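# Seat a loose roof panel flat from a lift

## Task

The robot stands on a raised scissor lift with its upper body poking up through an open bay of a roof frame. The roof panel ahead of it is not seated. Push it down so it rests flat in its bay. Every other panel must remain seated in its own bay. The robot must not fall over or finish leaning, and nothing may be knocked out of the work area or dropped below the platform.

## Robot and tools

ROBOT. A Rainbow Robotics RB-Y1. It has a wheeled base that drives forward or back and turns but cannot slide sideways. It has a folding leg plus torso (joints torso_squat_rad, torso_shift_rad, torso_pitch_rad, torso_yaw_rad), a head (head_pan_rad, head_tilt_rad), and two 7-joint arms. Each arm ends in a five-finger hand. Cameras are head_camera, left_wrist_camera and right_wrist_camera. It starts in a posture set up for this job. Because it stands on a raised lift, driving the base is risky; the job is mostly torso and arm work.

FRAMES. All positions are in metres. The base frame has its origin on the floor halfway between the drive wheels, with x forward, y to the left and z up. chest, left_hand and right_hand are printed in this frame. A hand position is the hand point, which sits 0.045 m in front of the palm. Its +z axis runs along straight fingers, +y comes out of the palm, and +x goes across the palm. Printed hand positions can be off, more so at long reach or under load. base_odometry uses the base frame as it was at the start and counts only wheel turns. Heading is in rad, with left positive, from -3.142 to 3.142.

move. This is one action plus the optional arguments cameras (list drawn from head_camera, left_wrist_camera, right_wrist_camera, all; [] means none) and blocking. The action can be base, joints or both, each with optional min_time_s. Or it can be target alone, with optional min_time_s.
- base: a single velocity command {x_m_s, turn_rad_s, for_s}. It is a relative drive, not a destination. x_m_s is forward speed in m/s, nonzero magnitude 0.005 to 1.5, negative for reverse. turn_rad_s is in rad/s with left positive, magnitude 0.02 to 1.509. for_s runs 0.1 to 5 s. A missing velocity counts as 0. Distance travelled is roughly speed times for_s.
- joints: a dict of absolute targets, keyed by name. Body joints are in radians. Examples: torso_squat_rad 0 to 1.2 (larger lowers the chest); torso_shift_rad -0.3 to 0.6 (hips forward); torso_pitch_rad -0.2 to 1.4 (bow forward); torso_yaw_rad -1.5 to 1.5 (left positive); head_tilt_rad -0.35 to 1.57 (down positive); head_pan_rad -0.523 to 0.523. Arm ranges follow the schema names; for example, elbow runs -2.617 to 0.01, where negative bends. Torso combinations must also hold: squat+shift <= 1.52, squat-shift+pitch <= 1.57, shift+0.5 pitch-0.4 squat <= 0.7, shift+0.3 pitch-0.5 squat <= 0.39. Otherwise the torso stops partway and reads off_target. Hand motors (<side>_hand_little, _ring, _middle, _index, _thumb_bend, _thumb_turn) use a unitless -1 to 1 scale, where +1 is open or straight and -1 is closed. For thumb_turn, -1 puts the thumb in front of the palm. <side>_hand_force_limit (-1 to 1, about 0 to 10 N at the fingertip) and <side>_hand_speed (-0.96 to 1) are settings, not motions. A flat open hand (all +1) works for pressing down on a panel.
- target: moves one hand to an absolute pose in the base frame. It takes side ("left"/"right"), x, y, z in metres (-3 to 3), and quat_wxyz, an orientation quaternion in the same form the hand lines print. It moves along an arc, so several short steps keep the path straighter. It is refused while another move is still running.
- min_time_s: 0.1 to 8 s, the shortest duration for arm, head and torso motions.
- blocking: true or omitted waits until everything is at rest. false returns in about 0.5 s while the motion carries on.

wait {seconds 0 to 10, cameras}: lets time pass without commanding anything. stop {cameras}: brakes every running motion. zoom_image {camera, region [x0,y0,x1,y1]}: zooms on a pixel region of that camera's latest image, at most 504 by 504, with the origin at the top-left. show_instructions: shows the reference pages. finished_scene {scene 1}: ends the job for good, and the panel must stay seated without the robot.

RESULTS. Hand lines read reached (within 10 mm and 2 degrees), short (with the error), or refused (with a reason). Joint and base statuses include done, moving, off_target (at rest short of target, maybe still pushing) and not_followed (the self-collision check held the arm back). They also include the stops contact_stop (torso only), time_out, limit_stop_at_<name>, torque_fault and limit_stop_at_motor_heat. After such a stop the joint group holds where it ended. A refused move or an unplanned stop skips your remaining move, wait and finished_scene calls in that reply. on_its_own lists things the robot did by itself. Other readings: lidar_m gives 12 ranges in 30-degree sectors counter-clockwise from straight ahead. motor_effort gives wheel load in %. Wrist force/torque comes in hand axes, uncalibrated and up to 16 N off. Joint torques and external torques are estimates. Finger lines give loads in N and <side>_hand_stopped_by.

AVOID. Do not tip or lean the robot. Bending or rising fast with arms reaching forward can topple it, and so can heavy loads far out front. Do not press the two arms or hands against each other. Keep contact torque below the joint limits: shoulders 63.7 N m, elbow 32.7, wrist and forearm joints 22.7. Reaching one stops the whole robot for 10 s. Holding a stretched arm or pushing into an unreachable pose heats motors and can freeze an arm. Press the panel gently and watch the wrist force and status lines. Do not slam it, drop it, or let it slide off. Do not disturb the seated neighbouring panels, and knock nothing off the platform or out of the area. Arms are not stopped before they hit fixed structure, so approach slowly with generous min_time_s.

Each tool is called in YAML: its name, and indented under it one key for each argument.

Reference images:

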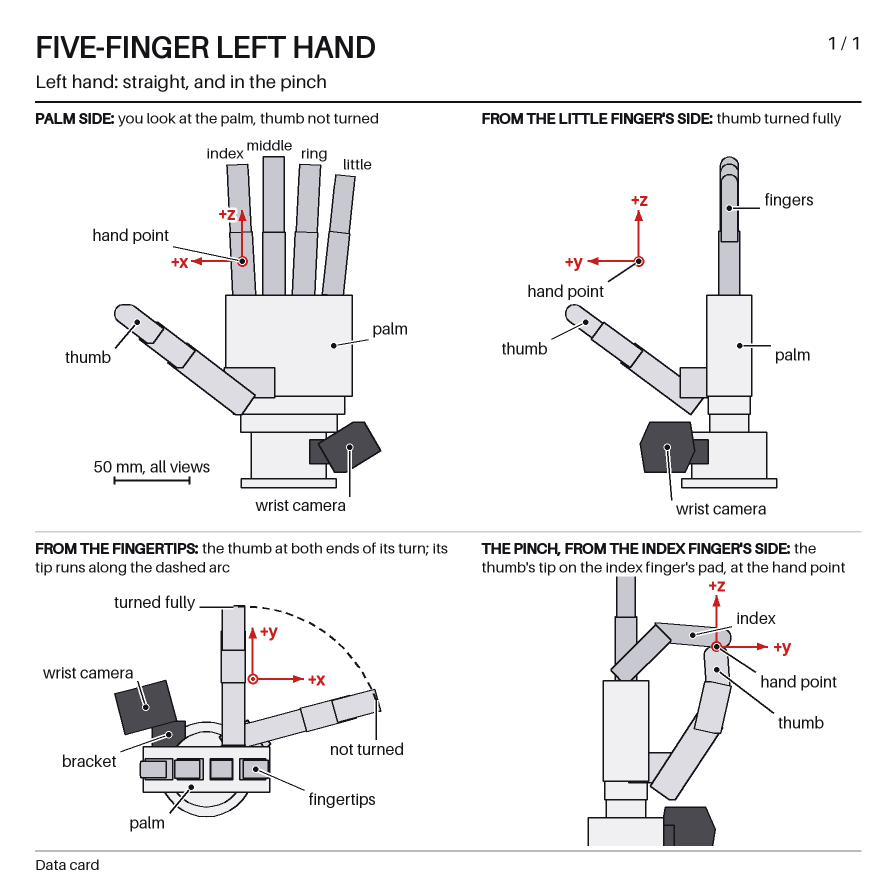

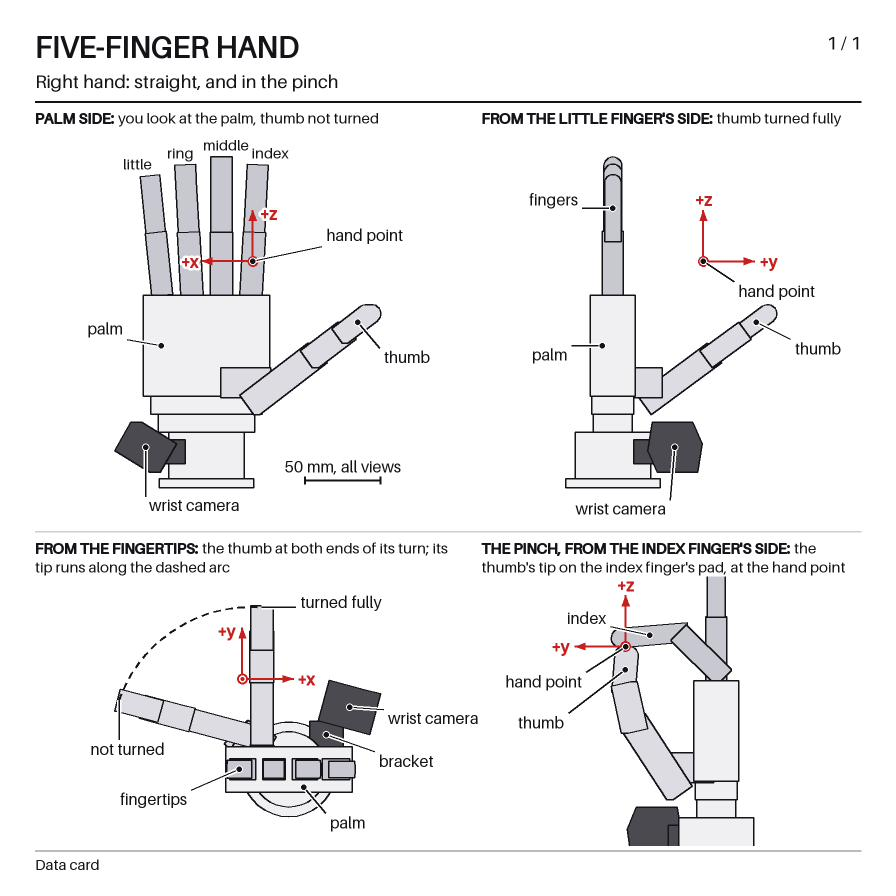

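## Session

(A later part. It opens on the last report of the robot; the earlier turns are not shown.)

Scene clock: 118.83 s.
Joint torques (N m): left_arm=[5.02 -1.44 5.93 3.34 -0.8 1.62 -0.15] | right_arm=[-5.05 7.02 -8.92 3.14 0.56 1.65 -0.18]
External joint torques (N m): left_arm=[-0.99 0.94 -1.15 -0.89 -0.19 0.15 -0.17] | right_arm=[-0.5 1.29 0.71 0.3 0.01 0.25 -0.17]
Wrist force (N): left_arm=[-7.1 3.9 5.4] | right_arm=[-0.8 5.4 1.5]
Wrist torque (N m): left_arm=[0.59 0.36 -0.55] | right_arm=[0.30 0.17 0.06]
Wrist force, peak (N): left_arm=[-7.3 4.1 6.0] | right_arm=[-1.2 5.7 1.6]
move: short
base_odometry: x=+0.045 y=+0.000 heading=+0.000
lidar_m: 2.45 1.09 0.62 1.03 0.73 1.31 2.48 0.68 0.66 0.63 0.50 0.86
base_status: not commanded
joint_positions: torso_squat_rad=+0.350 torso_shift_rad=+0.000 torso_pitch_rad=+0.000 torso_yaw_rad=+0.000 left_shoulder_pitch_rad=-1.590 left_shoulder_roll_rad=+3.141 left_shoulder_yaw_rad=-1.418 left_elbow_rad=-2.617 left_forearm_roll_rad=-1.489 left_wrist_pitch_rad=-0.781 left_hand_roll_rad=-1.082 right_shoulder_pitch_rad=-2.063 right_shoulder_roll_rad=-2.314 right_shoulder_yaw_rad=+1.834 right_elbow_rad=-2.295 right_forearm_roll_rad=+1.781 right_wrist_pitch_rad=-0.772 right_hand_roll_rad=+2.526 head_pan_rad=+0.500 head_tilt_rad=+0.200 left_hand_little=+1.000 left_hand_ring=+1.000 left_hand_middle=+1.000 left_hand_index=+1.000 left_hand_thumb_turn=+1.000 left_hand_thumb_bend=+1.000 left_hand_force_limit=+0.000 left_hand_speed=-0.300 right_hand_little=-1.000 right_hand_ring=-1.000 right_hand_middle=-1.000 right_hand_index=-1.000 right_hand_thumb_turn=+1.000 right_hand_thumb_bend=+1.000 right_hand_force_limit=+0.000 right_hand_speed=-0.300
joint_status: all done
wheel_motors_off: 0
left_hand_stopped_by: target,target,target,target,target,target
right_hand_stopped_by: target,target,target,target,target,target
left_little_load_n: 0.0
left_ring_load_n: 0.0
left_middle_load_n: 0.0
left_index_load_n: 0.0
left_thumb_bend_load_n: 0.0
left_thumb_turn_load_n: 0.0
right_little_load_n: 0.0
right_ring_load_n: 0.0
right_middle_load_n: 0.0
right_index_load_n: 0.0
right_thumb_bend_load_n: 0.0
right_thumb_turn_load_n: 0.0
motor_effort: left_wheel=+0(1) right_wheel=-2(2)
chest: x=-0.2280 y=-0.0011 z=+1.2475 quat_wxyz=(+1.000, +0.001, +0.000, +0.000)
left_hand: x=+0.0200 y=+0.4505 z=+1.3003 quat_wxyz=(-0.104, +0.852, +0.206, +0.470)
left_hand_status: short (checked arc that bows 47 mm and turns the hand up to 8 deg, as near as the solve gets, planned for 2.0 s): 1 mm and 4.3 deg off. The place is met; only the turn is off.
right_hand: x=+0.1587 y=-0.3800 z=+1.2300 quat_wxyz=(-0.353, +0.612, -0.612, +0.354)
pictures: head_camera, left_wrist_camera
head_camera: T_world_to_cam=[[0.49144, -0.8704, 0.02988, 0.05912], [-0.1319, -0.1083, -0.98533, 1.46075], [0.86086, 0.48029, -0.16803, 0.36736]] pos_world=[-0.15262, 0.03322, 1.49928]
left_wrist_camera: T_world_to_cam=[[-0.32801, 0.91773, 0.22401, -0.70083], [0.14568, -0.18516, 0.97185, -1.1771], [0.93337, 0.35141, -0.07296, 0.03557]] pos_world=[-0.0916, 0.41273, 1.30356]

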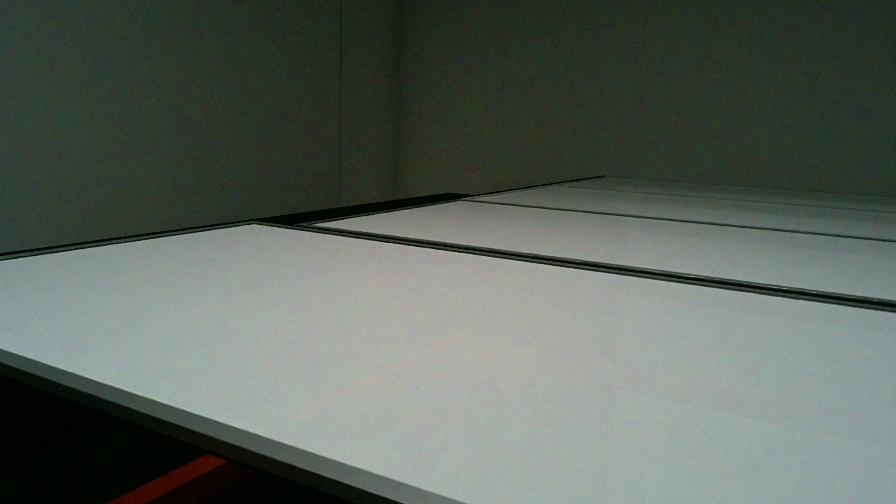

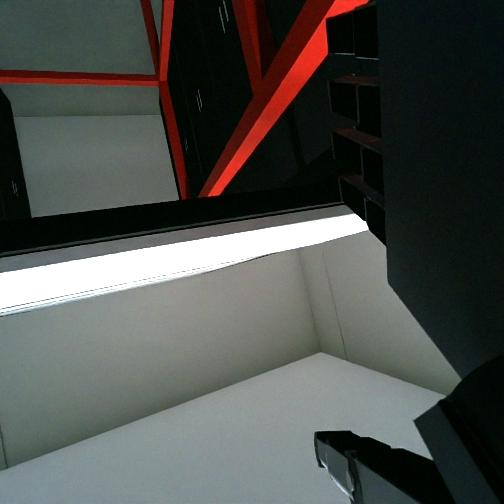

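move:
  target: {"side":"right","x":0.110,"y":-0.380,"z":1.235,"quat_wxyz":[0.3536,-0.6124,0.6124,-0.3536]}
  cameras: []

move:
  target: {"side":"right","x":0.110,"y":-0.390,"z":1.38,"quat_wxyz":[0.3536,-0.6124,0.6124,-0.3536]}
  min_time_s: 1.5
  cameras: []

move:
  joints: {"right_hand_index":1,"right_hand_middle":1,"right_hand_ring":1,"right_hand_little":1}
  cameras: []

move:
  target: {"side":"right","x":0.100,"y":-0.360,"z":1.48,"quat_wxyz":[0.5,0,0.866,0]}
  min_time_s: 2.5
  cameras: []

move:
  target: {"side":"right","x":0.100,"y":-0.380,"z":1.50,"quat_wxyz":[0.4082,0.2346,0.8754,-0.1094]}
  min_time_s: 2
  cameras: ["right_wrist_camera"]

Scene clock: 123.60 s.
Joint torques (N m): left_arm=[4.93 -2.19 6.22 3.54 -0.68 1.55 -0.09] | right_arm=[-2.43 6.86 -9.07 2.49 0.59 1.63 -0.24]
External joint torques (N m): left_arm=[-1.08 0.18 -0.86 -0.68 -0.07 0.08 -0.11] | right_arm=[-0.79 0.36 -0.38 -0.42 0.12 0.12 -0.24]
Wrist force (N): left_arm=[-6.5 4.1 5.0] | right_arm=[-0.9 5.3 1.8]
Wrist torque (N m): left_arm=[0.61 0.23 -0.55] | right_arm=[0.23 0.11 0.17]
Wrist force, peak (N): left_arm=[-7.4 4.0 5.3] | right_arm=[-0.8 6.2 2.0]
move: done
base_odometry: x=+0.045 y=+0.000 heading=+0.000
lidar_m: 2.46 1.10 0.62 1.03 0.74 1.30 2.48 0.69 0.67 0.63 0.51 0.89
base_status: not commanded
joint_positions: torso_squat_rad=+0.350 torso_shift_rad=+0.000 torso_pitch_rad=+0.000 torso_yaw_rad=+0.000 left_shoulder_pitch_rad=-1.590 left_shoulder_roll_rad=+3.141 left_shoulder_yaw_rad=-1.418 left_elbow_rad=-2.617 left_forearm_roll_rad=-1.489 left_wrist_pitch_rad=-0.780 left_hand_roll_rad=-1.082 right_shoulder_pitch_rad=-2.067 right_shoulder_roll_rad=-2.507 right_shoulder_yaw_rad=+1.735 right_elbow_rad=-2.409 right_forearm_roll_rad=+1.657 right_wrist_pitch_rad=-0.863 right_hand_roll_rad=+2.645 head_pan_rad=+0.500 head_tilt_rad=+0.200 left_hand_little=+1.000 left_hand_ring=+1.000 left_hand_middle=+1.000 left_hand_index=+1.000 left_hand_thumb_turn=+1.000 left_hand_thumb_bend=+1.000 left_hand_force_limit=+0.000 left_hand_speed=-0.300 right_hand_little=-1.000 right_hand_ring=-1.000 right_hand_middle=-1.000 right_hand_index=-1.000 right_hand_thumb_turn=+1.000 right_hand_thumb_bend=+1.000 right_hand_force_limit=+0.000 right_hand_speed=-0.300
joint_status: all done
wheel_motors_off: 0
left_hand_stopped_by: target,target,target,target,target,target
right_hand_stopped_by: target,target,target,target,target,target
left_little_load_n: 0.0
left_ring_load_n: 0.0
left_middle_load_n: 0.0
left_index_load_n: 0.0
left_thumb_bend_load_n: 0.0
left_thumb_turn_load_n: 0.0
right_little_load_n: 0.0
right_ring_load_n: 0.0
right_middle_load_n: 0.0
right_index_load_n: 0.0
right_thumb_bend_load_n: 0.5
right_thumb_turn_load_n: -0.5
motor_effort: left_wheel=+0(1) right_wheel=-2(2)
chest: x=-0.2281 y=-0.0011 z=+1.2475 quat_wxyz=(+1.000, +0.001, +0.000, +0.000)
left_hand: x=+0.0199 y=+0.4505 z=+1.3003 quat_wxyz=(-0.104, +0.852, +0.206, +0.470)
right_hand: x=+0.1099 y=-0.3801 z=+1.2349 quat_wxyz=(-0.353, +0.612, -0.612, +0.354)
right_hand_status: reached (checked arc that bows 4 mm and turns the hand up to 1 deg, planned for 0.5 s): 0 mm and 0.0 deg off.

Scene clock: 125.43 s.
Joint torques (N m): left_arm=[4.92 -2.06 6.09 3.49 -0.7 1.52 -0.22] | right_arm=[-5.21 11.61 -7.89 4.25 0.51 1.49 0.05]
External joint torques (N m): left_arm=[-1.1 0.31 -0.99 -0.73 -0.09 0.05 -0.24] | right_arm=[-1.32 1.58 -0.65 0.76 -0.08 -0.07 0.05]
Wrist force (N): left_arm=[-7.1 3.6 5.3] | right_arm=[-0.6 5.3 1.7]
Wrist torque (N m): left_arm=[0.53 0.36 -0.55] | right_arm=[0.26 0.13 0.20]
Wrist force, peak (N): left_arm=[-7.3 3.7 5.2] | right_arm=[-0.9 5.9 1.8]
move: done
base_odometry: x=+0.045 y=+0.000 heading=+0.000
lidar_m: 2.45 1.09 0.62 1.03 0.74 1.30 2.47 0.67 0.67 0.62 0.51 0.90
base_status: not commanded
joint_positions: torso_squat_rad=+0.350 torso_shift_rad=+0.000 torso_pitch_rad=+0.000 torso_yaw_rad=+0.000 left_shoulder_pitch_rad=-1.590 left_shoulder_roll_rad=+3.141 left_shoulder_yaw_rad=-1.418 left_elbow_rad=-2.617 left_forearm_roll_rad=-1.489 left_wrist_pitch_rad=-0.780 left_hand_roll_rad=-1.082 right_shoulder_pitch_rad=-2.356 right_shoulder_roll_rad=-2.221 right_shoulder_yaw_rad=+1.482 right_elbow_rad=-2.021 right_forearm_roll_rad=+1.422 right_wrist_pitch_rad=-1.349 right_hand_roll_rad=+2.705 head_pan_rad=+0.500 head_tilt_rad=+0.200 left_hand_little=+1.000 left_hand_ring=+1.000 left_hand_middle=+1.000 left_hand_index=+1.000 left_hand_thumb_turn=+1.000 left_hand_thumb_bend=+1.000 left_hand_force_limit=+0.000 left_hand_speed=-0.300 right_hand_little=-1.000 right_hand_ring=-1.000 right_hand_middle=-1.000 right_hand_index=-1.000 right_hand_thumb_turn=+1.000 right_hand_thumb_bend=+1.000 right_hand_force_limit=+0.000 right_hand_speed=-0.300
joint_status: all done
wheel_motors_off: 0
left_hand_stopped_by: target,target,target,target,target,target
right_hand_stopped_by: target,target,target,target,target,target
left_little_load_n: 0.0
left_ring_load_n: 0.0
left_middle_load_n: 0.0
left_index_load_n: 0.0
left_thumb_bend_load_n: -0.5
left_thumb_turn_load_n: 0.0
right_little_load_n: 0.0
right_ring_load_n: 0.0
right_middle_load_n: 0.0
right_index_load_n: 0.0
right_thumb_bend_load_n: 0.0
right_thumb_turn_load_n: 0.0
motor_effort: left_wheel=+0(1) right_wheel=-2(2)
chest: x=-0.2281 y=-0.0011 z=+1.2475 quat_wxyz=(+1.000, +0.001, +0.000, +0.000)
left_hand: x=+0.0199 y=+0.4505 z=+1.3003 quat_wxyz=(-0.104, +0.852, +0.206, +0.470)
right_hand: x=+0.1100 y=-0.3897 z=+1.3798 quat_wxyz=(-0.350, +0.604, -0.619, +0.359)
right_hand_status: reached (checked arc that bows 22 mm and turns the hand up to 4 deg, as near as the solve gets, planned for 1.5 s): 0 mm and 1.4 deg off.

Scene clock: 126.97 s.
Joint torques (N m): left_arm=[4.97 -2.18 6.01 3.59 -0.76 1.5 -0.15] | right_arm=[-4.95 11.7 -8 4.14 0.45 1.52 0]
External joint torques (N m): left_arm=[-1.04 0.19 -1.07 -0.64 -0.15 0.03 -0.17] | right_arm=[-1.03 1.67 -0.73 0.64 -0.15 -0.06 0]
Wrist force (N): left_arm=[-7.0 3.9 5.2] | right_arm=[-0.7 5.4 1.5]
Wrist torque (N m): left_arm=[0.58 0.35 -0.57] | right_arm=[0.29 0.13 0.20]
Wrist force, peak (N): left_arm=[-7.3 3.8 5.2] | right_arm=[-0.5 5.7 1.9]
move: done
base_odometry: x=+0.045 y=+0.000 heading=+0.000
lidar_m: 2.45 1.09 0.62 1.03 0.73 1.30 2.47 0.68 0.65 0.64 0.50 0.88
base_status: not commanded
joint_positions: torso_squat_rad=+0.350 torso_shift_rad=+0.000 torso_pitch_rad=+0.000 torso_yaw_rad=+0.000 left_shoulder_pitch_rad=-1.590 left_shoulder_roll_rad=+3.141 left_shoulder_yaw_rad=-1.418 left_elbow_rad=-2.617 left_forearm_roll_rad=-1.489 left_wrist_pitch_rad=-0.780 left_hand_roll_rad=-1.082 right_shoulder_pitch_rad=-2.356 right_shoulder_roll_rad=-2.221 right_shoulder_yaw_rad=+1.482 right_elbow_rad=-2.021 right_forearm_roll_rad=+1.422 right_wrist_pitch_rad=-1.349 right_hand_roll_rad=+2.705 head_pan_rad=+0.500 head_tilt_rad=+0.200 left_hand_little=+1.000 left_hand_ring=+1.000 left_hand_middle=+1.000 left_hand_index=+1.000 left_hand_thumb_turn=+1.000 left_hand_thumb_bend=+1.000 left_hand_force_limit=+0.000 left_hand_speed=-0.300 right_hand_little=+1.000 right_hand_ring=+1.000 right_hand_middle=+1.000 right_hand_index=+1.000 right_hand_thumb_turn=+1.000 right_hand_thumb_bend=+1.000 right_hand_force_limit=+0.000 right_hand_speed=-0.300
joint_status: all done
wheel_motors_off: 0
left_hand_stopped_by: target,target,target,target,target,target
right_hand_stopped_by: target,target,target,target,target,target
left_little_load_n: 0.0
left_ring_load_n: 0.0
left_middle_load_n: 0.0
left_index_load_n: 0.0
left_thumb_bend_load_n: 0.0
left_thumb_turn_load_n: 0.0
right_little_load_n: 0.0
right_ring_load_n: 0.0
right_middle_load_n: 0.0
right_index_load_n: -0.5
right_thumb_bend_load_n: 0.0
right_thumb_turn_load_n: 0.0
motor_effort: left_wheel=+0(1) right_wheel=-2(2)
chest: x=-0.2281 y=-0.0011 z=+1.2475 quat_wxyz=(+1.000, +0.001, +0.000, +0.000)
left_hand: x=+0.0199 y=+0.4505 z=+1.3003 quat_wxyz=(-0.104, +0.852, +0.206, +0.470)
right_hand: x=+0.1100 y=-0.3897 z=+1.3798 quat_wxyz=(-0.350, +0.604, -0.619, +0.359)

Scene clock: 129.80 s.
Joint torques (N m): left_arm=[5.02 -1.96 5.99 3.51 -0.74 1.56 -0.08] | right_arm=[0.48 8.51 -7.01 4.15 0.35 1.46 -0.23]
External joint torques (N m): left_arm=[-1 0.41 -1.09 -0.71 -0.13 0.09 -0.1] | right_arm=[2.01 -1.13 -1.17 0.63 -0.16 -0.19 -0.21]
Wrist force (N): left_arm=[-6.9 3.6 5.2] | right_arm=[4.3 0.5 1.7]
Wrist torque (N m): left_arm=[0.53 0.35 -0.56] | right_arm=[-0.06 -0.24 0.20]
Wrist force, peak (N): left_arm=[-7.5 3.5 5.3] | right_arm=[-0.5 5.7 1.7]
move: done
base_odometry: x=+0.045 y=+0.000 heading=+0.000
lidar_m: 2.46 1.08 0.60 1.03 0.73 1.30 2.47 0.69 0.67 0.62 0.50 0.90
base_status: not commanded
joint_positions: torso_squat_rad=+0.350 torso_shift_rad=+0.000 torso_pitch_rad=+0.000 torso_yaw_rad=+0.000 left_shoulder_pitch_rad=-1.590 left_shoulder_roll_rad=+3.141 left_shoulder_yaw_rad=-1.418 left_elbow_rad=-2.617 left_forearm_roll_rad=-1.489 left_wrist_pitch_rad=-0.780 left_hand_roll_rad=-1.082 right_shoulder_pitch_rad=-2.272 right_shoulder_roll_rad=-2.290 right_shoulder_yaw_rad=+1.237 right_elbow_rad=-2.002 right_forearm_roll_rad=+1.282 right_wrist_pitch_rad=-1.486 right_hand_roll_rad=+1.204 head_pan_rad=+0.500 head_tilt_rad=+0.200 left_hand_little=+1.000 left_hand_ring=+1.000 left_hand_middle=+1.000 left_hand_index=+1.000 left_hand_thumb_turn=+1.000 left_hand_thumb_bend=+1.000 left_hand_force_limit=+0.000 left_hand_speed=-0.300 right_hand_little=+1.000 right_hand_ring=+1.000 right_hand_middle=+1.000 right_hand_index=+1.000 right_hand_thumb_turn=+1.000 right_hand_thumb_bend=+1.000 right_hand_force_limit=+0.000 right_hand_speed=-0.300
joint_status: all done
wheel_motors_off: 0
left_hand_stopped_by: target,target,target,target,target,target
right_hand_stopped_by: target,target,target,target,target,target
left_little_load_n: 0.0
left_ring_load_n: 0.0
left_middle_load_n: 0.0
left_index_load_n: 0.0
left_thumb_bend_load_n: 0.0
left_thumb_turn_load_n: 0.0
right_little_load_n: 0.0
right_ring_load_n: 0.0
right_middle_load_n: 0.0
right_index_load_n: 0.0
right_thumb_bend_load_n: 0.0
right_thumb_turn_load_n: 0.0
motor_effort: left_wheel=+0(1) right_wheel=-2(2)
chest: x=-0.2280 y=-0.0011 z=+1.2475 quat_wxyz=(+1.000, +0.001, +0.000, +0.000)
left_hand: x=+0.0200 y=+0.4505 z=+1.3003 quat_wxyz=(-0.104, +0.852, +0.206, +0.470)
right_hand: x=+0.1000 y=-0.3601 z=+1.4802 quat_wxyz=(-0.501, +0.002, -0.866, -0.001)
right_hand_status: reached (checked arc that bows 18 mm and turns the hand up to 89 deg, planned for 2.5 s): 0 mm and 0.3 deg off.

Scene clock: 132.13 s.
Joint torques (N m): left_arm=[4.85 -2.16 6.03 3.62 -0.76 1.59 -0.06] | right_arm=[0.71 -7.63 -5.4 6.97 0.87 0.84 -0.22]
External joint torques (N m): left_arm=[-1.16 0.22 -1.05 -0.61 -0.16 0.12 -0.08] | right_arm=[1.58 -1.26 -0.54 0.63 -0.21 -0.14 -0.21]
Wrist force (N): left_arm=[-6.8 3.3 4.8] | right_arm=[3.6 0.3 2.4]
Wrist torque (N m): left_arm=[0.54 0.28 -0.52] | right_arm=[-0.12 -0.15 0.15]
Wrist force, peak (N): left_arm=[-7.2 3.8 5.8] | right_arm=[4.6 0.0 1.7]
move: done
base_odometry: x=+0.045 y=+0.000 heading=+0.000
lidar_m: 2.43 1.11 0.61 1.04 0.73 1.31 2.47 0.70 0.66 0.64 0.50 0.87
base_status: not commanded
joint_positions: torso_squat_rad=+0.350 torso_shift_rad=+0.000 torso_pitch_rad=+0.000 torso_yaw_rad=+0.000 left_shoulder_pitch_rad=-1.590 left_shoulder_roll_rad=+3.141 left_shoulder_yaw_rad=-1.418 left_elbow_rad=-2.617 left_forearm_roll_rad=-1.489 left_wrist_pitch_rad=-0.780 left_hand_roll_rad=-1.082 right_shoulder_pitch_rad=-0.957 right_shoulder_roll_rad=-2.417 right_shoulder_yaw_rad=+0.093 right_elbow_rad=-1.935 right_forearm_roll_rad=+1.202 right_wrist_pitch_rad=-1.570 right_hand_roll_rad=+0.689 head_pan_rad=+0.500 head_tilt_rad=+0.200 left_hand_little=+1.000 left_hand_ring=+1.000 left_hand_middle=+1.000 left_hand_index=+1.000 left_hand_thumb_turn=+1.000 left_hand_thumb_bend=+1.000 left_hand_force_limit=+0.000 left_hand_speed=-0.300 right_hand_little=+1.000 right_hand_ring=+1.000 right_hand_middle=+1.000 right_hand_index=+1.000 right_hand_thumb_turn=+1.000 right_hand_thumb_bend=+1.000 right_hand_force_limit=+0.000 right_hand_speed=-0.300
joint_status: all done
wheel_motors_off: 0
left_hand_stopped_by: target,target,target,target,target,target
right_hand_stopped_by: target,target,target,target,target,target
left_little_load_n: 0.0
left_ring_load_n: 0.0
left_middle_load_n: 0.0
left_index_load_n: 0.0
left_thumb_bend_load_n: 0.0
left_thumb_turn_load_n: 0.0
right_little_load_n: 0.0
right_ring_load_n: 0.0
right_middle_load_n: 0.0
right_index_load_n: 0.0
right_thumb_bend_load_n: 0.0
right_thumb_turn_load_n: 0.0
motor_effort: left_wheel=+1(1) right_wheel=-2(2)
chest: x=-0.2280 y=-0.0011 z=+1.2475 quat_wxyz=(+1.000, +0.001, +0.000, +0.000)
left_hand: x=+0.0200 y=+0.4506 z=+1.3003 quat_wxyz=(-0.104, +0.852, +0.206, +0.470)
right_hand: x=+0.1003 y=-0.3793 z=+1.5001 quat_wxyz=(-0.410, -0.233, -0.875, +0.109)
right_hand_status: reached (checked arc that bows 29 mm and turns the hand up to 32 deg, planned for 2.0 s): 1 mm and 0.3 deg off.
right_wrist_camera: T_world_to_cam=[[0.38297, 0.90794, -0.17024, 0.56705], [0.23864, 0.0808, 0.96774, -1.44471], [0.89241, -0.41124, -0.18572, 0.15365]] pos_world=[-0.00952, -0.33493, 1.52318]

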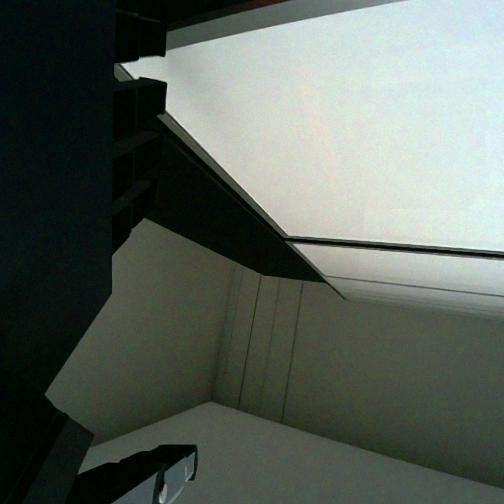

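zoom_image:
  camera: "right_wrist_camera"
  region: [230, 200, 350, 290]

zoom_image:
  camera: "right_wrist_camera"
  region: [140, 90, 300, 250]

Scaled by 4.200 from the camera's image (finer frame: 720x720).

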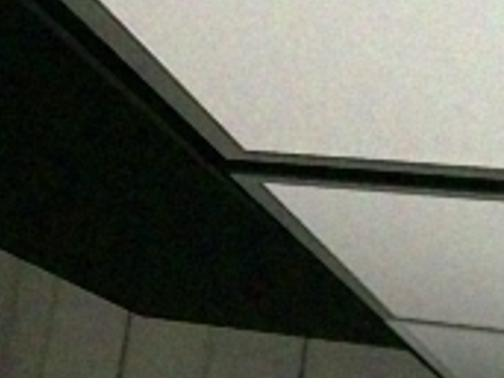

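Scaled by 3.150 from the camera's image (finer frame: 720x720).

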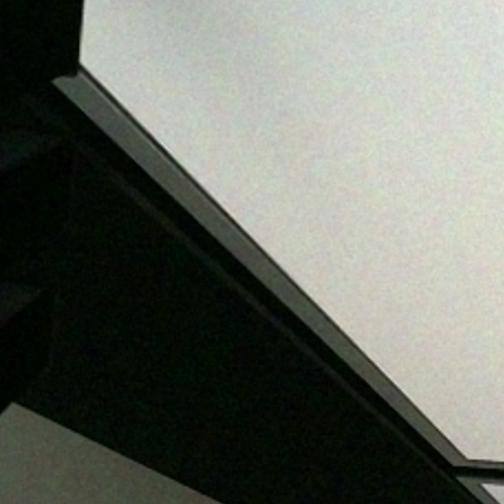

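zoom_image:
  camera: "right_wrist_camera"
  region: [250, 200, 310, 250]

zoom_image:
  camera: "right_wrist_camera"
  region: [150, 90, 220, 150]

Scaled by 8.400 from the camera's image (finer frame: 720x720).

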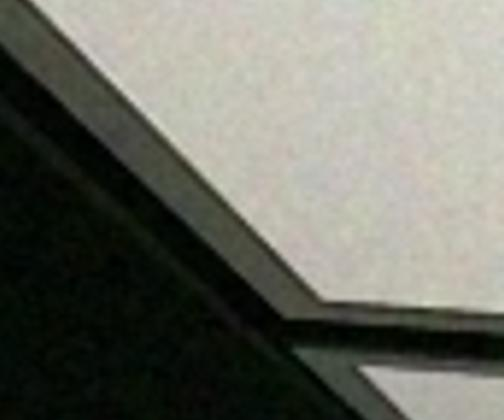

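Scaled by 7.200 from the camera's image (finer frame: 720x720).

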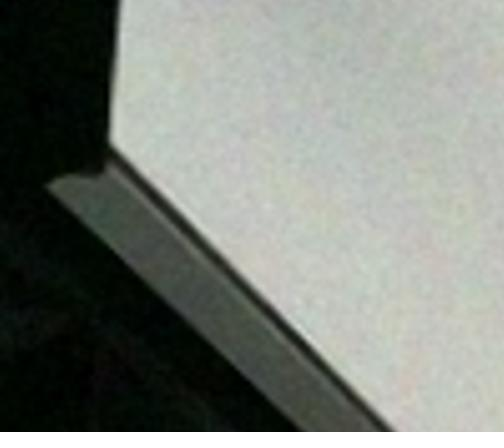

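move:
  joints: {"left_forearm_roll_rad":-0.3,"left_wrist_pitch_rad":1.2,"left_hand_roll_rad":-0.3,"head_pan_rad":0.5,"head_tilt_rad":0.3}
  min_time_s: 2.5
  cameras: ["head_camera"]

Scene clock: 150.77 s.
Joint torques (N m): left_arm=[6.04 -2.33 6.59 3.16 -1.12 0.3 -0.24] | right_arm=[0.71 -7.57 -5.48 6.92 0.97 0.85 -0.15]
External joint torques (N m): left_arm=[-0.95 0.41 -0.73 -0.53 0.23 0.02 -0.23] | right_arm=[1.59 -1.2 -0.62 0.58 -0.12 -0.14 -0.13]
Wrist force (N): left_arm=[1.3 2.1 -2.3] | right_arm=[3.7 0.0 2.3]
Wrist torque (N m): left_arm=[0.82 -0.42 -0.05] | right_arm=[-0.15 -0.16 0.12]
Wrist force, peak (N): left_arm=[-7.5 3.9 5.2] | right_arm=[3.8 0.3 2.6]
move: done
base_odometry: x=+0.045 y=+0.000 heading=+0.000
lidar_m: 2.46 1.10 0.61 1.03 0.74 1.30 2.48 0.69 0.67 0.64 0.49 0.89
base_status: not commanded
joint_positions: torso_squat_rad=+0.350 torso_shift_rad=+0.000 torso_pitch_rad=+0.000 torso_yaw_rad=+0.000 left_shoulder_pitch_rad=-1.590 left_shoulder_roll_rad=+3.141 left_shoulder_yaw_rad=-1.418 left_elbow_rad=-2.617 left_forearm_roll_rad=-0.300 left_wrist_pitch_rad=+1.200 left_hand_roll_rad=-0.300 right_shoulder_pitch_rad=-0.957 right_shoulder_roll_rad=-2.417 right_shoulder_yaw_rad=+0.093 right_elbow_rad=-1.935 right_forearm_roll_rad=+1.202 right_wrist_pitch_rad=-1.570 right_hand_roll_rad=+0.689 head_pan_rad=+0.500 head_tilt_rad=+0.300 left_hand_little=+1.000 left_hand_ring=+1.000 left_hand_middle=+1.000 left_hand_index=+1.000 left_hand_thumb_turn=+1.000 left_hand_thumb_bend=+1.000 left_hand_force_limit=+0.000 left_hand_speed=-0.300 right_hand_little=+1.000 right_hand_ring=+1.000 right_hand_middle=+1.000 right_hand_index=+1.000 right_hand_thumb_turn=+1.000 right_hand_thumb_bend=+1.000 right_hand_force_limit=+0.000 right_hand_speed=-0.300
joint_status: all done
wheel_motors_off: 0
left_hand_stopped_by: target,target,target,target,target,target
right_hand_stopped_by: target,target,target,target,target,target
left_little_load_n: 0.0
left_ring_load_n: 0.0
left_middle_load_n: 0.0
left_index_load_n: 0.0
left_thumb_bend_load_n: 0.0
left_thumb_turn_load_n: 0.0
right_little_load_n: 0.0
right_ring_load_n: 0.0
right_middle_load_n: 0.0
right_index_load_n: 0.0
right_thumb_bend_load_n: 0.0
right_thumb_turn_load_n: 0.0
motor_effort: left_wheel=+1(1) right_wheel=-2(2)
chest: x=-0.2280 y=-0.0011 z=+1.2475 quat_wxyz=(+1.000, +0.001, +0.000, +0.000)
left_hand: x=-0.2481 y=+0.6024 z=+1.6153 quat_wxyz=(+0.579, -0.161, +0.352, +0.717)
right_hand: x=+0.1003 y=-0.3793 z=+1.5001 quat_wxyz=(-0.410, -0.233, -0.875, +0.109)
head_camera: T_world_to_cam=[[0.49406, -0.86897, 0.02827, 0.06202], [-0.2174, -0.15495, -0.96371, 1.41179], [0.84181, 0.46999, -0.26547, 0.5045]] pos_world=[-0.14841, 0.03555, 1.49273]

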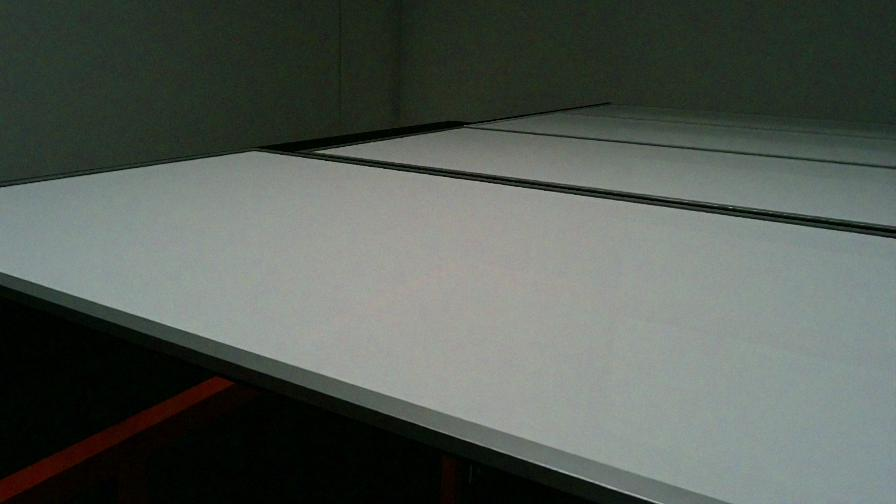

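move:
  cameras: ["all"]

Scene clock: 155.90 s.
Joint torques (N m): left_arm=[5.86 -2.54 6.46 3.13 -1.05 0.21 -0.25] | right_arm=[0.62 -7.42 -5.43 6.94 0.91 0.93 -0.2]
External joint torques (N m): left_arm=[-1.14 0.2 -0.86 -0.56 0.3 -0.07 -0.23] | right_arm=[1.5 -1.05 -0.57 0.6 -0.18 -0.06 -0.18]
Wrist force (N): left_arm=[1.4 2.5 -1.9] | right_arm=[3.7 0.1 2.6]
Wrist torque (N m): left_arm=[0.86 -0.43 -0.04] | right_arm=[-0.15 -0.18 0.14]
Wrist force, peak (N): left_arm=[1.2 2.9 -2.0] | right_arm=[3.7 0.2 2.8]
base_odometry: x=+0.045 y=+0.000 heading=+0.000
lidar_m: 2.45 1.10 0.62 1.03 0.73 1.30 2.49 0.68 0.66 0.63 0.51 0.89
base_status: not commanded
joint_positions: torso_squat_rad=+0.350 torso_shift_rad=+0.000 torso_pitch_rad=+0.000 torso_yaw_rad=+0.000 left_shoulder_pitch_rad=-1.590 left_shoulder_roll_rad=+3.141 left_shoulder_yaw_rad=-1.418 left_elbow_rad=-2.617 left_forearm_roll_rad=-0.300 left_wrist_pitch_rad=+1.200 left_hand_roll_rad=-0.300 right_shoulder_pitch_rad=-0.957 right_shoulder_roll_rad=-2.417 right_shoulder_yaw_rad=+0.093 right_elbow_rad=-1.935 right_forearm_roll_rad=+1.202 right_wrist_pitch_rad=-1.570 right_hand_roll_rad=+0.689 head_pan_rad=+0.500 head_tilt_rad=+0.300 left_hand_little=+1.000 left_hand_ring=+1.000 left_hand_middle=+1.000 left_hand_index=+1.000 left_hand_thumb_turn=+1.000 left_hand_thumb_bend=+1.000 left_hand_force_limit=+0.000 left_hand_speed=-0.300 right_hand_little=+1.000 right_hand_ring=+1.000 right_hand_middle=+1.000 right_hand_index=+1.000 right_hand_thumb_turn=+1.000 right_hand_thumb_bend=+1.000 right_hand_force_limit=+0.000 right_hand_speed=-0.300
joint_status: all done
wheel_motors_off: 0
left_hand_stopped_by: target,target,target,target,target,target
right_hand_stopped_by: target,target,target,target,target,target
left_little_load_n: 0.5
left_ring_load_n: 0.0
left_middle_load_n: 0.0
left_index_load_n: 0.5
left_thumb_bend_load_n: 0.0
left_thumb_turn_load_n: 0.0
right_little_load_n: 0.0
right_ring_load_n: 0.0
right_middle_load_n: 0.0
right_index_load_n: 0.0
right_thumb_bend_load_n: -0.5
right_thumb_turn_load_n: 0.0
motor_effort: left_wheel=+0(1) right_wheel=-2(2)
chest: x=-0.2280 y=-0.0011 z=+1.2475 quat_wxyz=(+1.000, +0.001, +0.000, +0.000) (m; base frame)
left_hand: x=-0.2481 y=+0.6024 z=+1.6153 quat_wxyz=(+0.579, -0.161, +0.352, +0.717) (m; base frame)
right_hand: x=+0.1003 y=-0.3793 z=+1.5001 quat_wxyz=(-0.410, -0.233, -0.875, +0.109) (m; base frame)
pictures: head_camera, left_wrist_camera, right_wrist_camera
camera_calibration:
head_camera: T_world_to_cam=[[0.49406, -0.86897, 0.02827, 0.06202], [-0.2174, -0.15495, -0.96371, 1.41179], [0.84181, 0.46999, -0.26547, 0.5045]] pos_world=[-0.14841, 0.03555, 1.49273]
left_wrist_camera: T_world_to_cam=[[0.83182, 0.24991, -0.49561, 0.8537], [-0.55006, 0.25174, -0.79628, 1.00411], [-0.07423, 0.93497, 0.34687, -1.02433]] pos_world=[-0.23383, 0.4916, 1.57796]
right_wrist_camera: T_world_to_cam=[[0.38297, 0.90794, -0.17024, 0.56705], [0.23864, 0.0808, 0.96774, -1.44471], [0.89241, -0.41124, -0.18572, 0.15365]] pos_world=[-0.00952, -0.33493, 1.52318]

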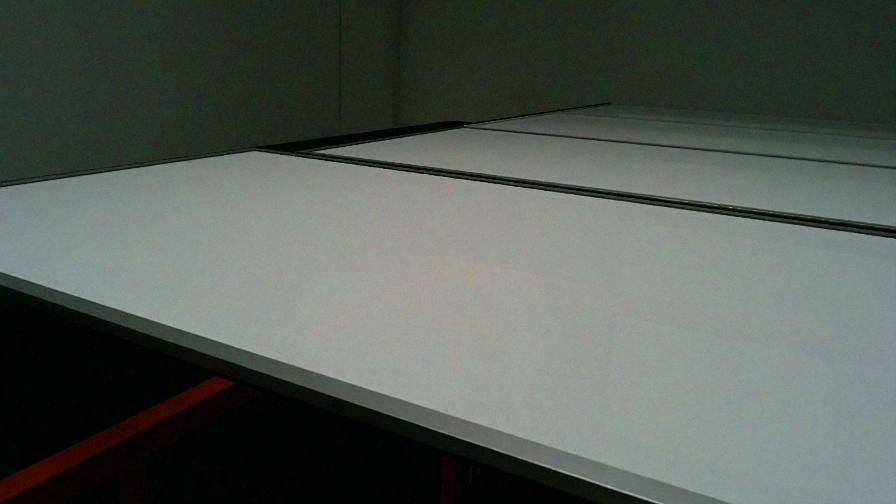

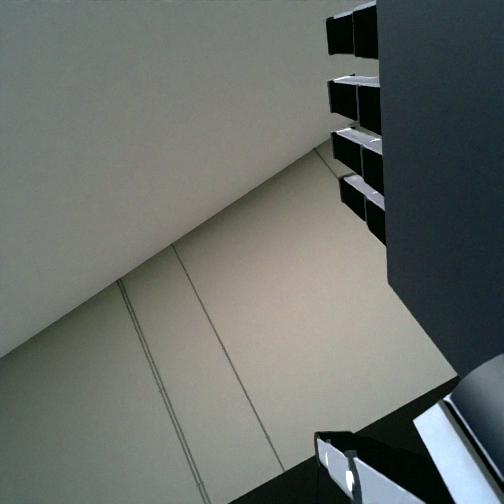

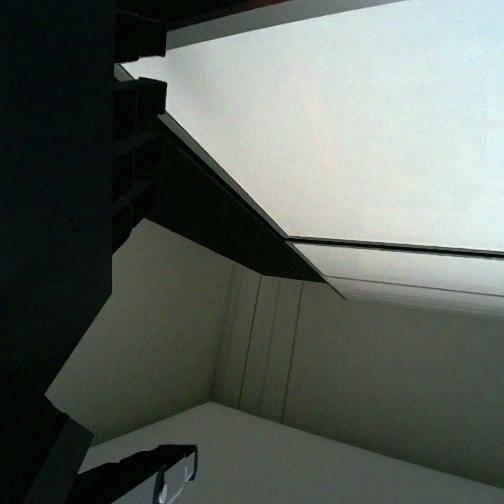

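zoom_image:
  camera: "head_camera"
  region: [240, 120, 440, 220]

zoom_image:
  camera: "head_camera"
  region: [640, 170, 896, 290]

zoom_image:
  camera: "head_camera"
  region: [0, 240, 300, 440]

Scaled by 2.520 from the camera's image (finer frame: 1280x720).

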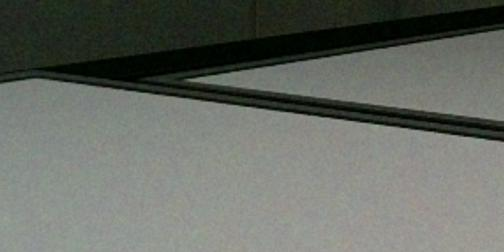

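Scaled by 1.969 from the camera's image (finer frame: 1280x720).

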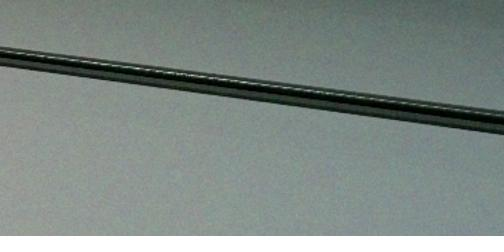

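Scaled by 1.680 from the camera's image (finer frame: 1280x720).

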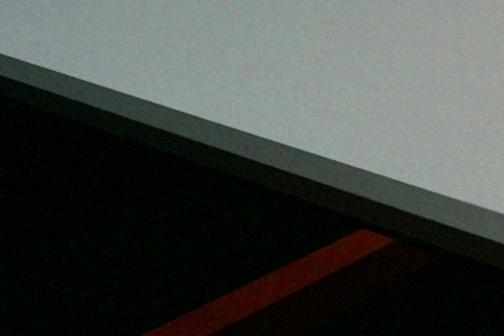

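move:
  target: {"side":"right","x":0.06,"y":-0.40,"z":1.40,"quat_wxyz":[0.2588,0,0.9659,0]}
  min_time_s: 2.5
  cameras: ["right_wrist_camera"]

Scene clock: 165.07 s.
Joint torques (N m): left_arm=[6.05 -2.54 6.18 3.12 -1.02 0.27 -0.28] | right_arm=[-3 -4.47 -6.96 5.22 -0.29 0.88 -0.11]
External joint torques (N m): left_arm=[-0.94 0.2 -1.14 -0.57 0.33 -0.01 -0.26] | right_arm=[-1.83 1.98 0.33 0.62 -0.12 -0.12 -0.1]
Wrist force (N): left_arm=[1.4 2.1 -2.1] | right_arm=[2.2 0.7 3.8]
Wrist torque (N m): left_arm=[0.81 -0.42 -0.05] | right_arm=[-0.15 -0.08 0.25]
Wrist force, peak (N): left_arm=[1.0 2.7 -2.3] | right_arm=[2.5 0.9 3.8]
move: done
base_odometry: x=+0.045 y=+0.000 heading=+0.000
lidar_m: 2.44 1.09 0.62 1.02 0.73 1.30 2.49 0.69 0.67 0.64 0.51 0.89
base_status: not commanded
joint_positions: torso_squat_rad=+0.350 torso_shift_rad=+0.000 torso_pitch_rad=+0.000 torso_yaw_rad=+0.000 left_shoulder_pitch_rad=-1.590 left_shoulder_roll_rad=+3.141 left_shoulder_yaw_rad=-1.418 left_elbow_rad=-2.617 left_forearm_roll_rad=-0.300 left_wrist_pitch_rad=+1.200 left_hand_roll_rad=-0.300 right_shoulder_pitch_rad=-1.157 right_shoulder_roll_rad=-2.394 right_shoulder_yaw_rad=+0.657 right_elbow_rad=-1.697 right_forearm_roll_rad=+0.896 right_wrist_pitch_rad=-1.570 right_hand_roll_rad=+1.560 head_pan_rad=+0.500 head_tilt_rad=+0.300 left_hand_little=+1.000 left_hand_ring=+1.000 left_hand_middle=+1.000 left_hand_index=+1.000 left_hand_thumb_turn=+1.000 left_hand_thumb_bend=+1.000 left_hand_force_limit=+0.000 left_hand_speed=-0.300 right_hand_little=+1.000 right_hand_ring=+1.000 right_hand_middle=+1.000 right_hand_index=+1.000 right_hand_thumb_turn=+1.000 right_hand_thumb_bend=+1.000 right_hand_force_limit=+0.000 right_hand_speed=-0.300
joint_status: all done
wheel_motors_off: 0
left_hand_stopped_by: target,target,target,target,target,target
right_hand_stopped_by: target,target,target,target,target,target
left_little_load_n: 0.0
left_ring_load_n: 0.0
left_middle_load_n: 0.0
left_index_load_n: 0.0
left_thumb_bend_load_n: 0.0
left_thumb_turn_load_n: 0.0
right_little_load_n: 0.0
right_ring_load_n: 0.0
right_middle_load_n: 0.0
right_index_load_n: 0.0
right_thumb_bend_load_n: 0.0
right_thumb_turn_load_n: 0.0
motor_effort: left_wheel=+0(1) right_wheel=-2(2)
chest: x=-0.2280 y=-0.0011 z=+1.2475 quat_wxyz=(+1.000, +0.001, +0.000, +0.000)
left_hand: x=-0.2481 y=+0.6024 z=+1.6153 quat_wxyz=(+0.579, -0.161, +0.352, +0.717)
right_hand: x=+0.0601 y=-0.4002 z=+1.4003 quat_wxyz=(-0.263, -0.002, -0.965, +0.001)
right_hand_status: reached (checked arc that bows 11 mm and turns the hand up to 35 deg, planned for 2.5 s): 0 mm and 0.6 deg off.
right_wrist_camera: T_world_to_cam=[[-0.1668, 0.9784, -0.12215, 0.57842], [0.48325, 0.1891, 0.85481, -1.14998], [0.85945, 0.08356, -0.50435, 0.80856]] pos_world=[-0.0427, -0.41601, 1.46147]

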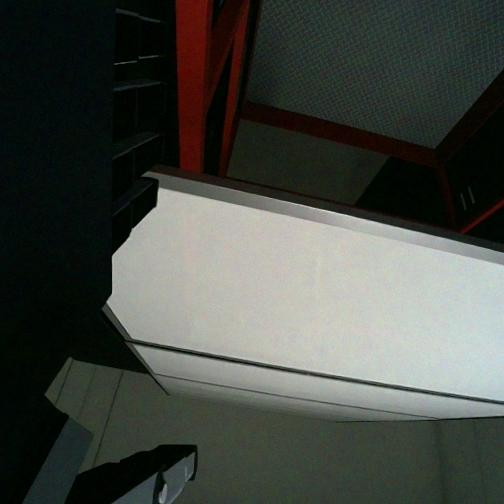

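zoom_image:
  camera: "right_wrist_camera"
  region: [140, 150, 300, 250]

zoom_image:
  camera: "right_wrist_camera"
  region: [380, 190, 504, 290]

Scaled by 3.150 from the camera's image (finer frame: 720x720).

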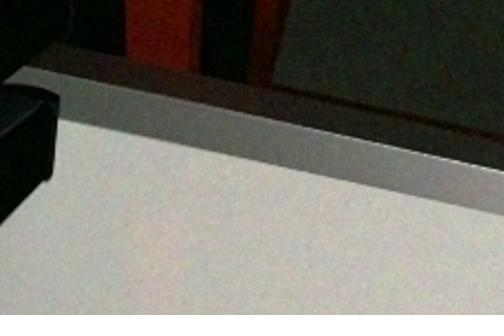

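Scaled by 4.065 from the camera's image (finer frame: 720x720).

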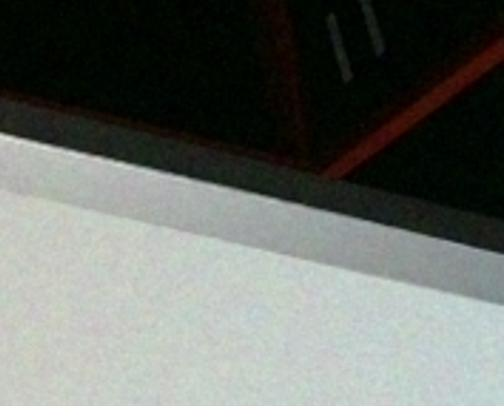

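move:
  target: {"side":"right","x":0.04,"y":-0.40,"z":1.32,"quat_wxyz":[0.2588,0,0.9659,0]}
  min_time_s: 2
  cameras: ["right_wrist_camera"]

Scene clock: 168.47 s.
Joint torques (N m): left_arm=[6.07 -2.44 6.47 3.15 -1.09 0.17 -0.24] | right_arm=[-0.87 -4.67 -7.12 4.58 -0.45 1.48 -0.02]
External joint torques (N m): left_arm=[-0.92 0.3 -0.86 -0.53 0.26 -0.11 -0.22] | right_arm=[-1.68 -0.99 0.77 -0.66 -0.18 0.49 -0.01]
Wrist force (N): left_arm=[1.4 1.9 -2.2] | right_arm=[2.5 0.7 3.3]
Wrist torque (N m): left_arm=[0.78 -0.44 -0.05] | right_arm=[-0.10 -0.16 0.24]
Wrist force, peak (N): left_arm=[1.7 2.3 -2.1] | right_arm=[2.5 0.7 4.0]
move: done
base_odometry: x=+0.045 y=+0.000 heading=+0.000
lidar_m: 2.43 1.09 0.62 1.03 0.74 1.31 2.49 0.68 0.67 0.64 0.51 0.90
base_status: not commanded
joint_positions: torso_squat_rad=+0.350 torso_shift_rad=+0.000 torso_pitch_rad=+0.000 torso_yaw_rad=+0.000 left_shoulder_pitch_rad=-1.590 left_shoulder_roll_rad=+3.141 left_shoulder_yaw_rad=-1.418 left_elbow_rad=-2.617 left_forearm_roll_rad=-0.300 left_wrist_pitch_rad=+1.200 left_hand_roll_rad=-0.300 right_shoulder_pitch_rad=-1.294 right_shoulder_roll_rad=-2.576 right_shoulder_yaw_rad=+1.013 right_elbow_rad=-2.005 right_forearm_roll_rad=+0.886 right_wrist_pitch_rad=-1.310 right_hand_roll_rad=+1.624 head_pan_rad=+0.500 head_tilt_rad=+0.300 left_hand_little=+1.000 left_hand_ring=+1.000 left_hand_middle=+1.000 left_hand_index=+1.000 left_hand_thumb_turn=+1.000 left_hand_thumb_bend=+1.000 left_hand_force_limit=+0.000 left_hand_speed=-0.300 right_hand_little=+1.000 right_hand_ring=+1.000 right_hand_middle=+1.000 right_hand_index=+1.000 right_hand_thumb_turn=+1.000 right_hand_thumb_bend=+1.000 right_hand_force_limit=+0.000 right_hand_speed=-0.300
joint_status: all done
wheel_motors_off: 0
left_hand_stopped_by: target,target,target,target,target,target
right_hand_stopped_by: target,target,target,target,target,target
left_little_load_n: 0.0
left_ring_load_n: 0.0
left_middle_load_n: 0.0
left_index_load_n: 0.0
left_thumb_bend_load_n: 0.0
left_thumb_turn_load_n: 0.0
right_little_load_n: 0.0
right_ring_load_n: 0.0
right_middle_load_n: 0.0
right_index_load_n: 0.0
right_thumb_bend_load_n: 0.0
right_thumb_turn_load_n: 0.0
motor_effort: left_wheel=+0(1) right_wheel=-2(2)
chest: x=-0.2280 y=-0.0011 z=+1.2475 quat_wxyz=(+1.000, +0.001, +0.000, +0.000)
left_hand: x=-0.2481 y=+0.6024 z=+1.6153 quat_wxyz=(+0.579, -0.161, +0.352, +0.717)
right_hand: x=+0.0400 y=-0.3999 z=+1.3200 quat_wxyz=(-0.258, +0.000, -0.966, +0.000)
right_hand_status: reached (checked arc that bows 5 mm and turns the hand up to 3 deg, planned for 2.0 s): 0 mm and 0.1 deg off.
right_wrist_camera: T_world_to_cam=[[-0.17187, 0.97787, -0.11925, 0.5611], [0.49145, 0.19003, 0.84992, -1.06528], [0.85378, 0.08747, -0.51323, 0.79881]] pos_world=[-0.06204, -0.41613, 1.38229]

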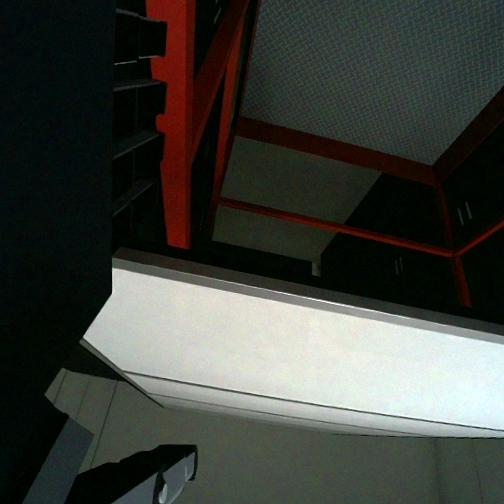

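zoom_image:
  camera: "right_wrist_camera"
  region: [100, 220, 260, 320]

zoom_image:
  camera: "right_wrist_camera"
  region: [340, 280, 460, 360]

Scaled by 3.150 from the camera's image (finer frame: 720x720).

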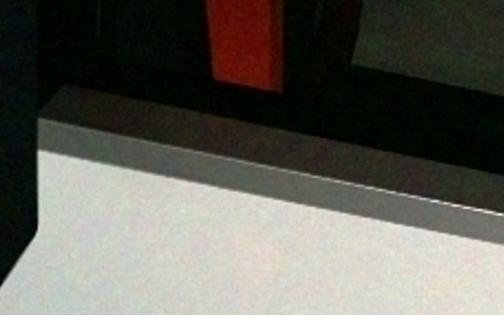

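Scaled by 4.200 from the camera's image (finer frame: 720x720).

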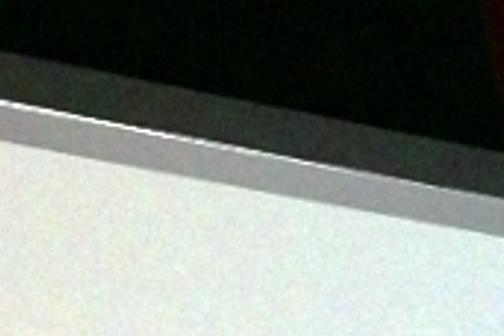

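move:
  target: {"side":"right","x":0.06,"y":-0.40,"z":1.42,"quat_wxyz":[0.2588,0,0.9659,0]}
  min_time_s: 1.5

move:
  target: {"side":"right","x":0.18,"y":-0.30,"z":1.42,"quat_wxyz":[0,0.7071,0.7071,0]}
  min_time_s: 3
  cameras: ["right_wrist_camera"]

Scene clock: 171.57 s.
Joint torques (N m): left_arm=[6.22 -2.49 6.28 3.06 -1.08 0.22 -0.29] | right_arm=[0.29 -7.03 -7.88 5.59 -0.33 0.94 -0.03]
External joint torques (N m): left_arm=[-0.77 0.25 -1.04 -0.63 0.27 -0.06 -0.27] | right_arm=[1.59 1.56 -0.89 0.67 -0.08 -0.05 -0.02]
Wrist force (N): left_arm=[1.1 2.2 -2.0] | right_arm=[2.5 0.8 3.6]
Wrist torque (N m): left_arm=[0.82 -0.38 -0.04] | right_arm=[-0.10 -0.16 0.25]
Wrist force, peak (N): left_arm=[1.4 2.5 -2.2] | right_arm=[2.2 0.6 4.4]
move: done
base_odometry: x=+0.045 y=+0.000 heading=+0.000
lidar_m: 2.45 1.10 0.61 1.03 0.73 1.30 2.49 0.70 0.67 0.64 0.51 0.88
base_status: not commanded
joint_positions: torso_squat_rad=+0.350 torso_shift_rad=+0.000 torso_pitch_rad=+0.000 torso_yaw_rad=+0.000 left_shoulder_pitch_rad=-1.590 left_shoulder_roll_rad=+3.141 left_shoulder_yaw_rad=-1.418 left_elbow_rad=-2.617 left_forearm_roll_rad=-0.300 left_wrist_pitch_rad=+1.200 left_hand_roll_rad=-0.300 right_shoulder_pitch_rad=-0.971 right_shoulder_roll_rad=-2.440 right_shoulder_yaw_rad=+0.535 right_elbow_rad=-1.603 right_forearm_roll_rad=+0.810 right_wrist_pitch_rad=-1.570 right_hand_roll_rad=+1.629 head_pan_rad=+0.500 head_tilt_rad=+0.300 left_hand_little=+1.000 left_hand_ring=+1.000 left_hand_middle=+1.000 left_hand_index=+1.000 left_hand_thumb_turn=+1.000 left_hand_thumb_bend=+1.000 left_hand_force_limit=+0.000 left_hand_speed=-0.300 right_hand_little=+1.000 right_hand_ring=+1.000 right_hand_middle=+1.000 right_hand_index=+1.000 right_hand_thumb_turn=+1.000 right_hand_thumb_bend=+1.000 right_hand_force_limit=+0.000 right_hand_speed=-0.300
joint_status: all done
wheel_motors_off: 0
left_hand_stopped_by: target,target,target,target,target,target
right_hand_stopped_by: target,target,target,target,target,target
left_little_load_n: 0.0
left_ring_load_n: 0.0
left_middle_load_n: 0.0
left_index_load_n: 0.0
left_thumb_bend_load_n: 0.5
left_thumb_turn_load_n: 0.0
right_little_load_n: 0.0
right_ring_load_n: 0.0
right_middle_load_n: 0.0
right_index_load_n: 0.0
right_thumb_bend_load_n: 0.0
right_thumb_turn_load_n: 0.0
motor_effort: left_wheel=+0(1) right_wheel=-2(2)
chest: x=-0.2280 y=-0.0011 z=+1.2475 quat_wxyz=(+1.000, +0.001, +0.000, +0.000)
left_hand: x=-0.2481 y=+0.6024 z=+1.6153 quat_wxyz=(+0.579, -0.161, +0.352, +0.717)
right_hand: x=+0.0601 y=-0.3998 z=+1.4201 quat_wxyz=(-0.260, +0.000, -0.966, +0.000)
right_hand_status: reached (checked arc that bows 9 mm and turns the hand up to 3 deg, planned for 1.5 s): 0 mm and 0.2 deg off.
pictures: none

Scene clock: 174.90 s.
Joint torques (N m): left_arm=[5.88 -2.44 6.41 3.1 -1.13 0.3 -0.27] | right_arm=[-8.31 -1.52 -1.06 9.23 -0.06 0.48 -0.27]
External joint torques (N m): left_arm=[-1.12 0.3 -0.91 -0.58 0.22 0.02 -0.26] | right_arm=[2.35 -0.86 -1.11 0.94 0.11 0.11 -0.27]
Wrist force (N): left_arm=[0.8 2.3 -2.1] | right_arm=[-0.4 -0.9 4.0]
Wrist torque (N m): left_arm=[0.85 -0.34 -0.08] | right_arm=[-0.28 0.09 -0.10]
Wrist force, peak (N): left_arm=[2.0 2.3 -2.3] | right_arm=[-0.5 -1.1 4.6]
move: short
base_odometry: x=+0.045 y=+0.000 heading=+0.000
lidar_m: 2.46 1.10 0.62 1.02 0.74 1.30 2.47 0.69 0.67 0.63 0.51 0.89
base_status: not commanded
joint_positions: torso_squat_rad=+0.350 torso_shift_rad=+0.000 torso_pitch_rad=+0.000 torso_yaw_rad=+0.000 left_shoulder_pitch_rad=-1.590 left_shoulder_roll_rad=+3.141 left_shoulder_yaw_rad=-1.418 left_elbow_rad=-2.617 left_forearm_roll_rad=-0.300 left_wrist_pitch_rad=+1.200 left_hand_roll_rad=-0.300 right_shoulder_pitch_rad=+0.089 right_shoulder_roll_rad=-3.141 right_shoulder_yaw_rad=+0.108 right_elbow_rad=-1.296 right_forearm_roll_rad=+0.002 right_wrist_pitch_rad=-1.570 right_hand_roll_rad=+0.142 head_pan_rad=+0.500 head_tilt_rad=+0.300 left_hand_little=+1.000 left_hand_ring=+1.000 left_hand_middle=+1.000 left_hand_index=+1.000 left_hand_thumb_turn=+1.000 left_hand_thumb_bend=+1.000 left_hand_force_limit=+0.000 left_hand_speed=-0.300 right_hand_little=+1.000 right_hand_ring=+1.000 right_hand_middle=+1.000 right_hand_index=+1.000 right_hand_thumb_turn=+1.000 right_hand_thumb_bend=+1.000 right_hand_force_limit=+0.000 right_hand_speed=-0.300
joint_status: all done
wheel_motors_off: 0
left_hand_stopped_by: target,target,target,target,target,target
right_hand_stopped_by: target,target,target,target,target,target
left_little_load_n: 0.0
left_ring_load_n: 0.0
left_middle_load_n: 0.0
left_index_load_n: 0.0
left_thumb_bend_load_n: 0.0
left_thumb_turn_load_n: 0.0
right_little_load_n: 0.0
right_ring_load_n: 0.0
right_middle_load_n: 0.0
right_index_load_n: 0.0
right_thumb_bend_load_n: 0.0
right_thumb_turn_load_n: 0.0
motor_effort: left_wheel=+0(1) right_wheel=-2(2)
chest: x=-0.2280 y=-0.0011 z=+1.2475 quat_wxyz=(+1.000, +0.001, +0.000, +0.000)
left_hand: x=-0.2481 y=+0.6024 z=+1.6153 quat_wxyz=(+0.579, -0.161, +0.352, +0.717)
right_hand: x=+0.1798 y=-0.3000 z=+1.4196 quat_wxyz=(-0.080, -0.702, -0.705, -0.054)
right_hand_status: short (checked arc that bows 66 mm and turns the hand up to 91 deg, as near as the solve gets, planned for 3.0 s): 0 mm and 11.0 deg off. The place is met; only the turn is off.
right_wrist_camera: T_world_to_cam=[[0.96375, 0.21483, 0.15823, -0.32774], [0.09496, -0.83038, 0.54905, -1.04534], [0.24934, -0.51412, -0.82068, 1.08645]] pos_world=[0.14422, -0.23905, 1.51742]

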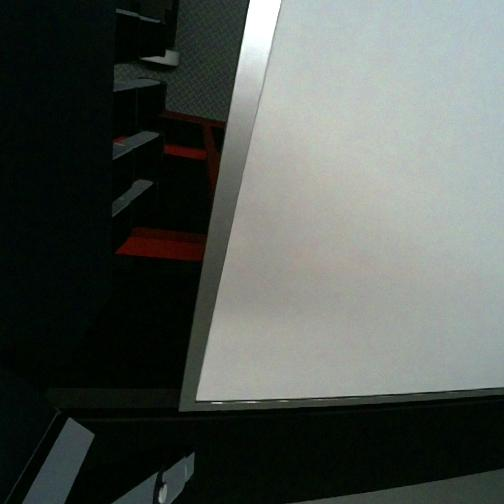

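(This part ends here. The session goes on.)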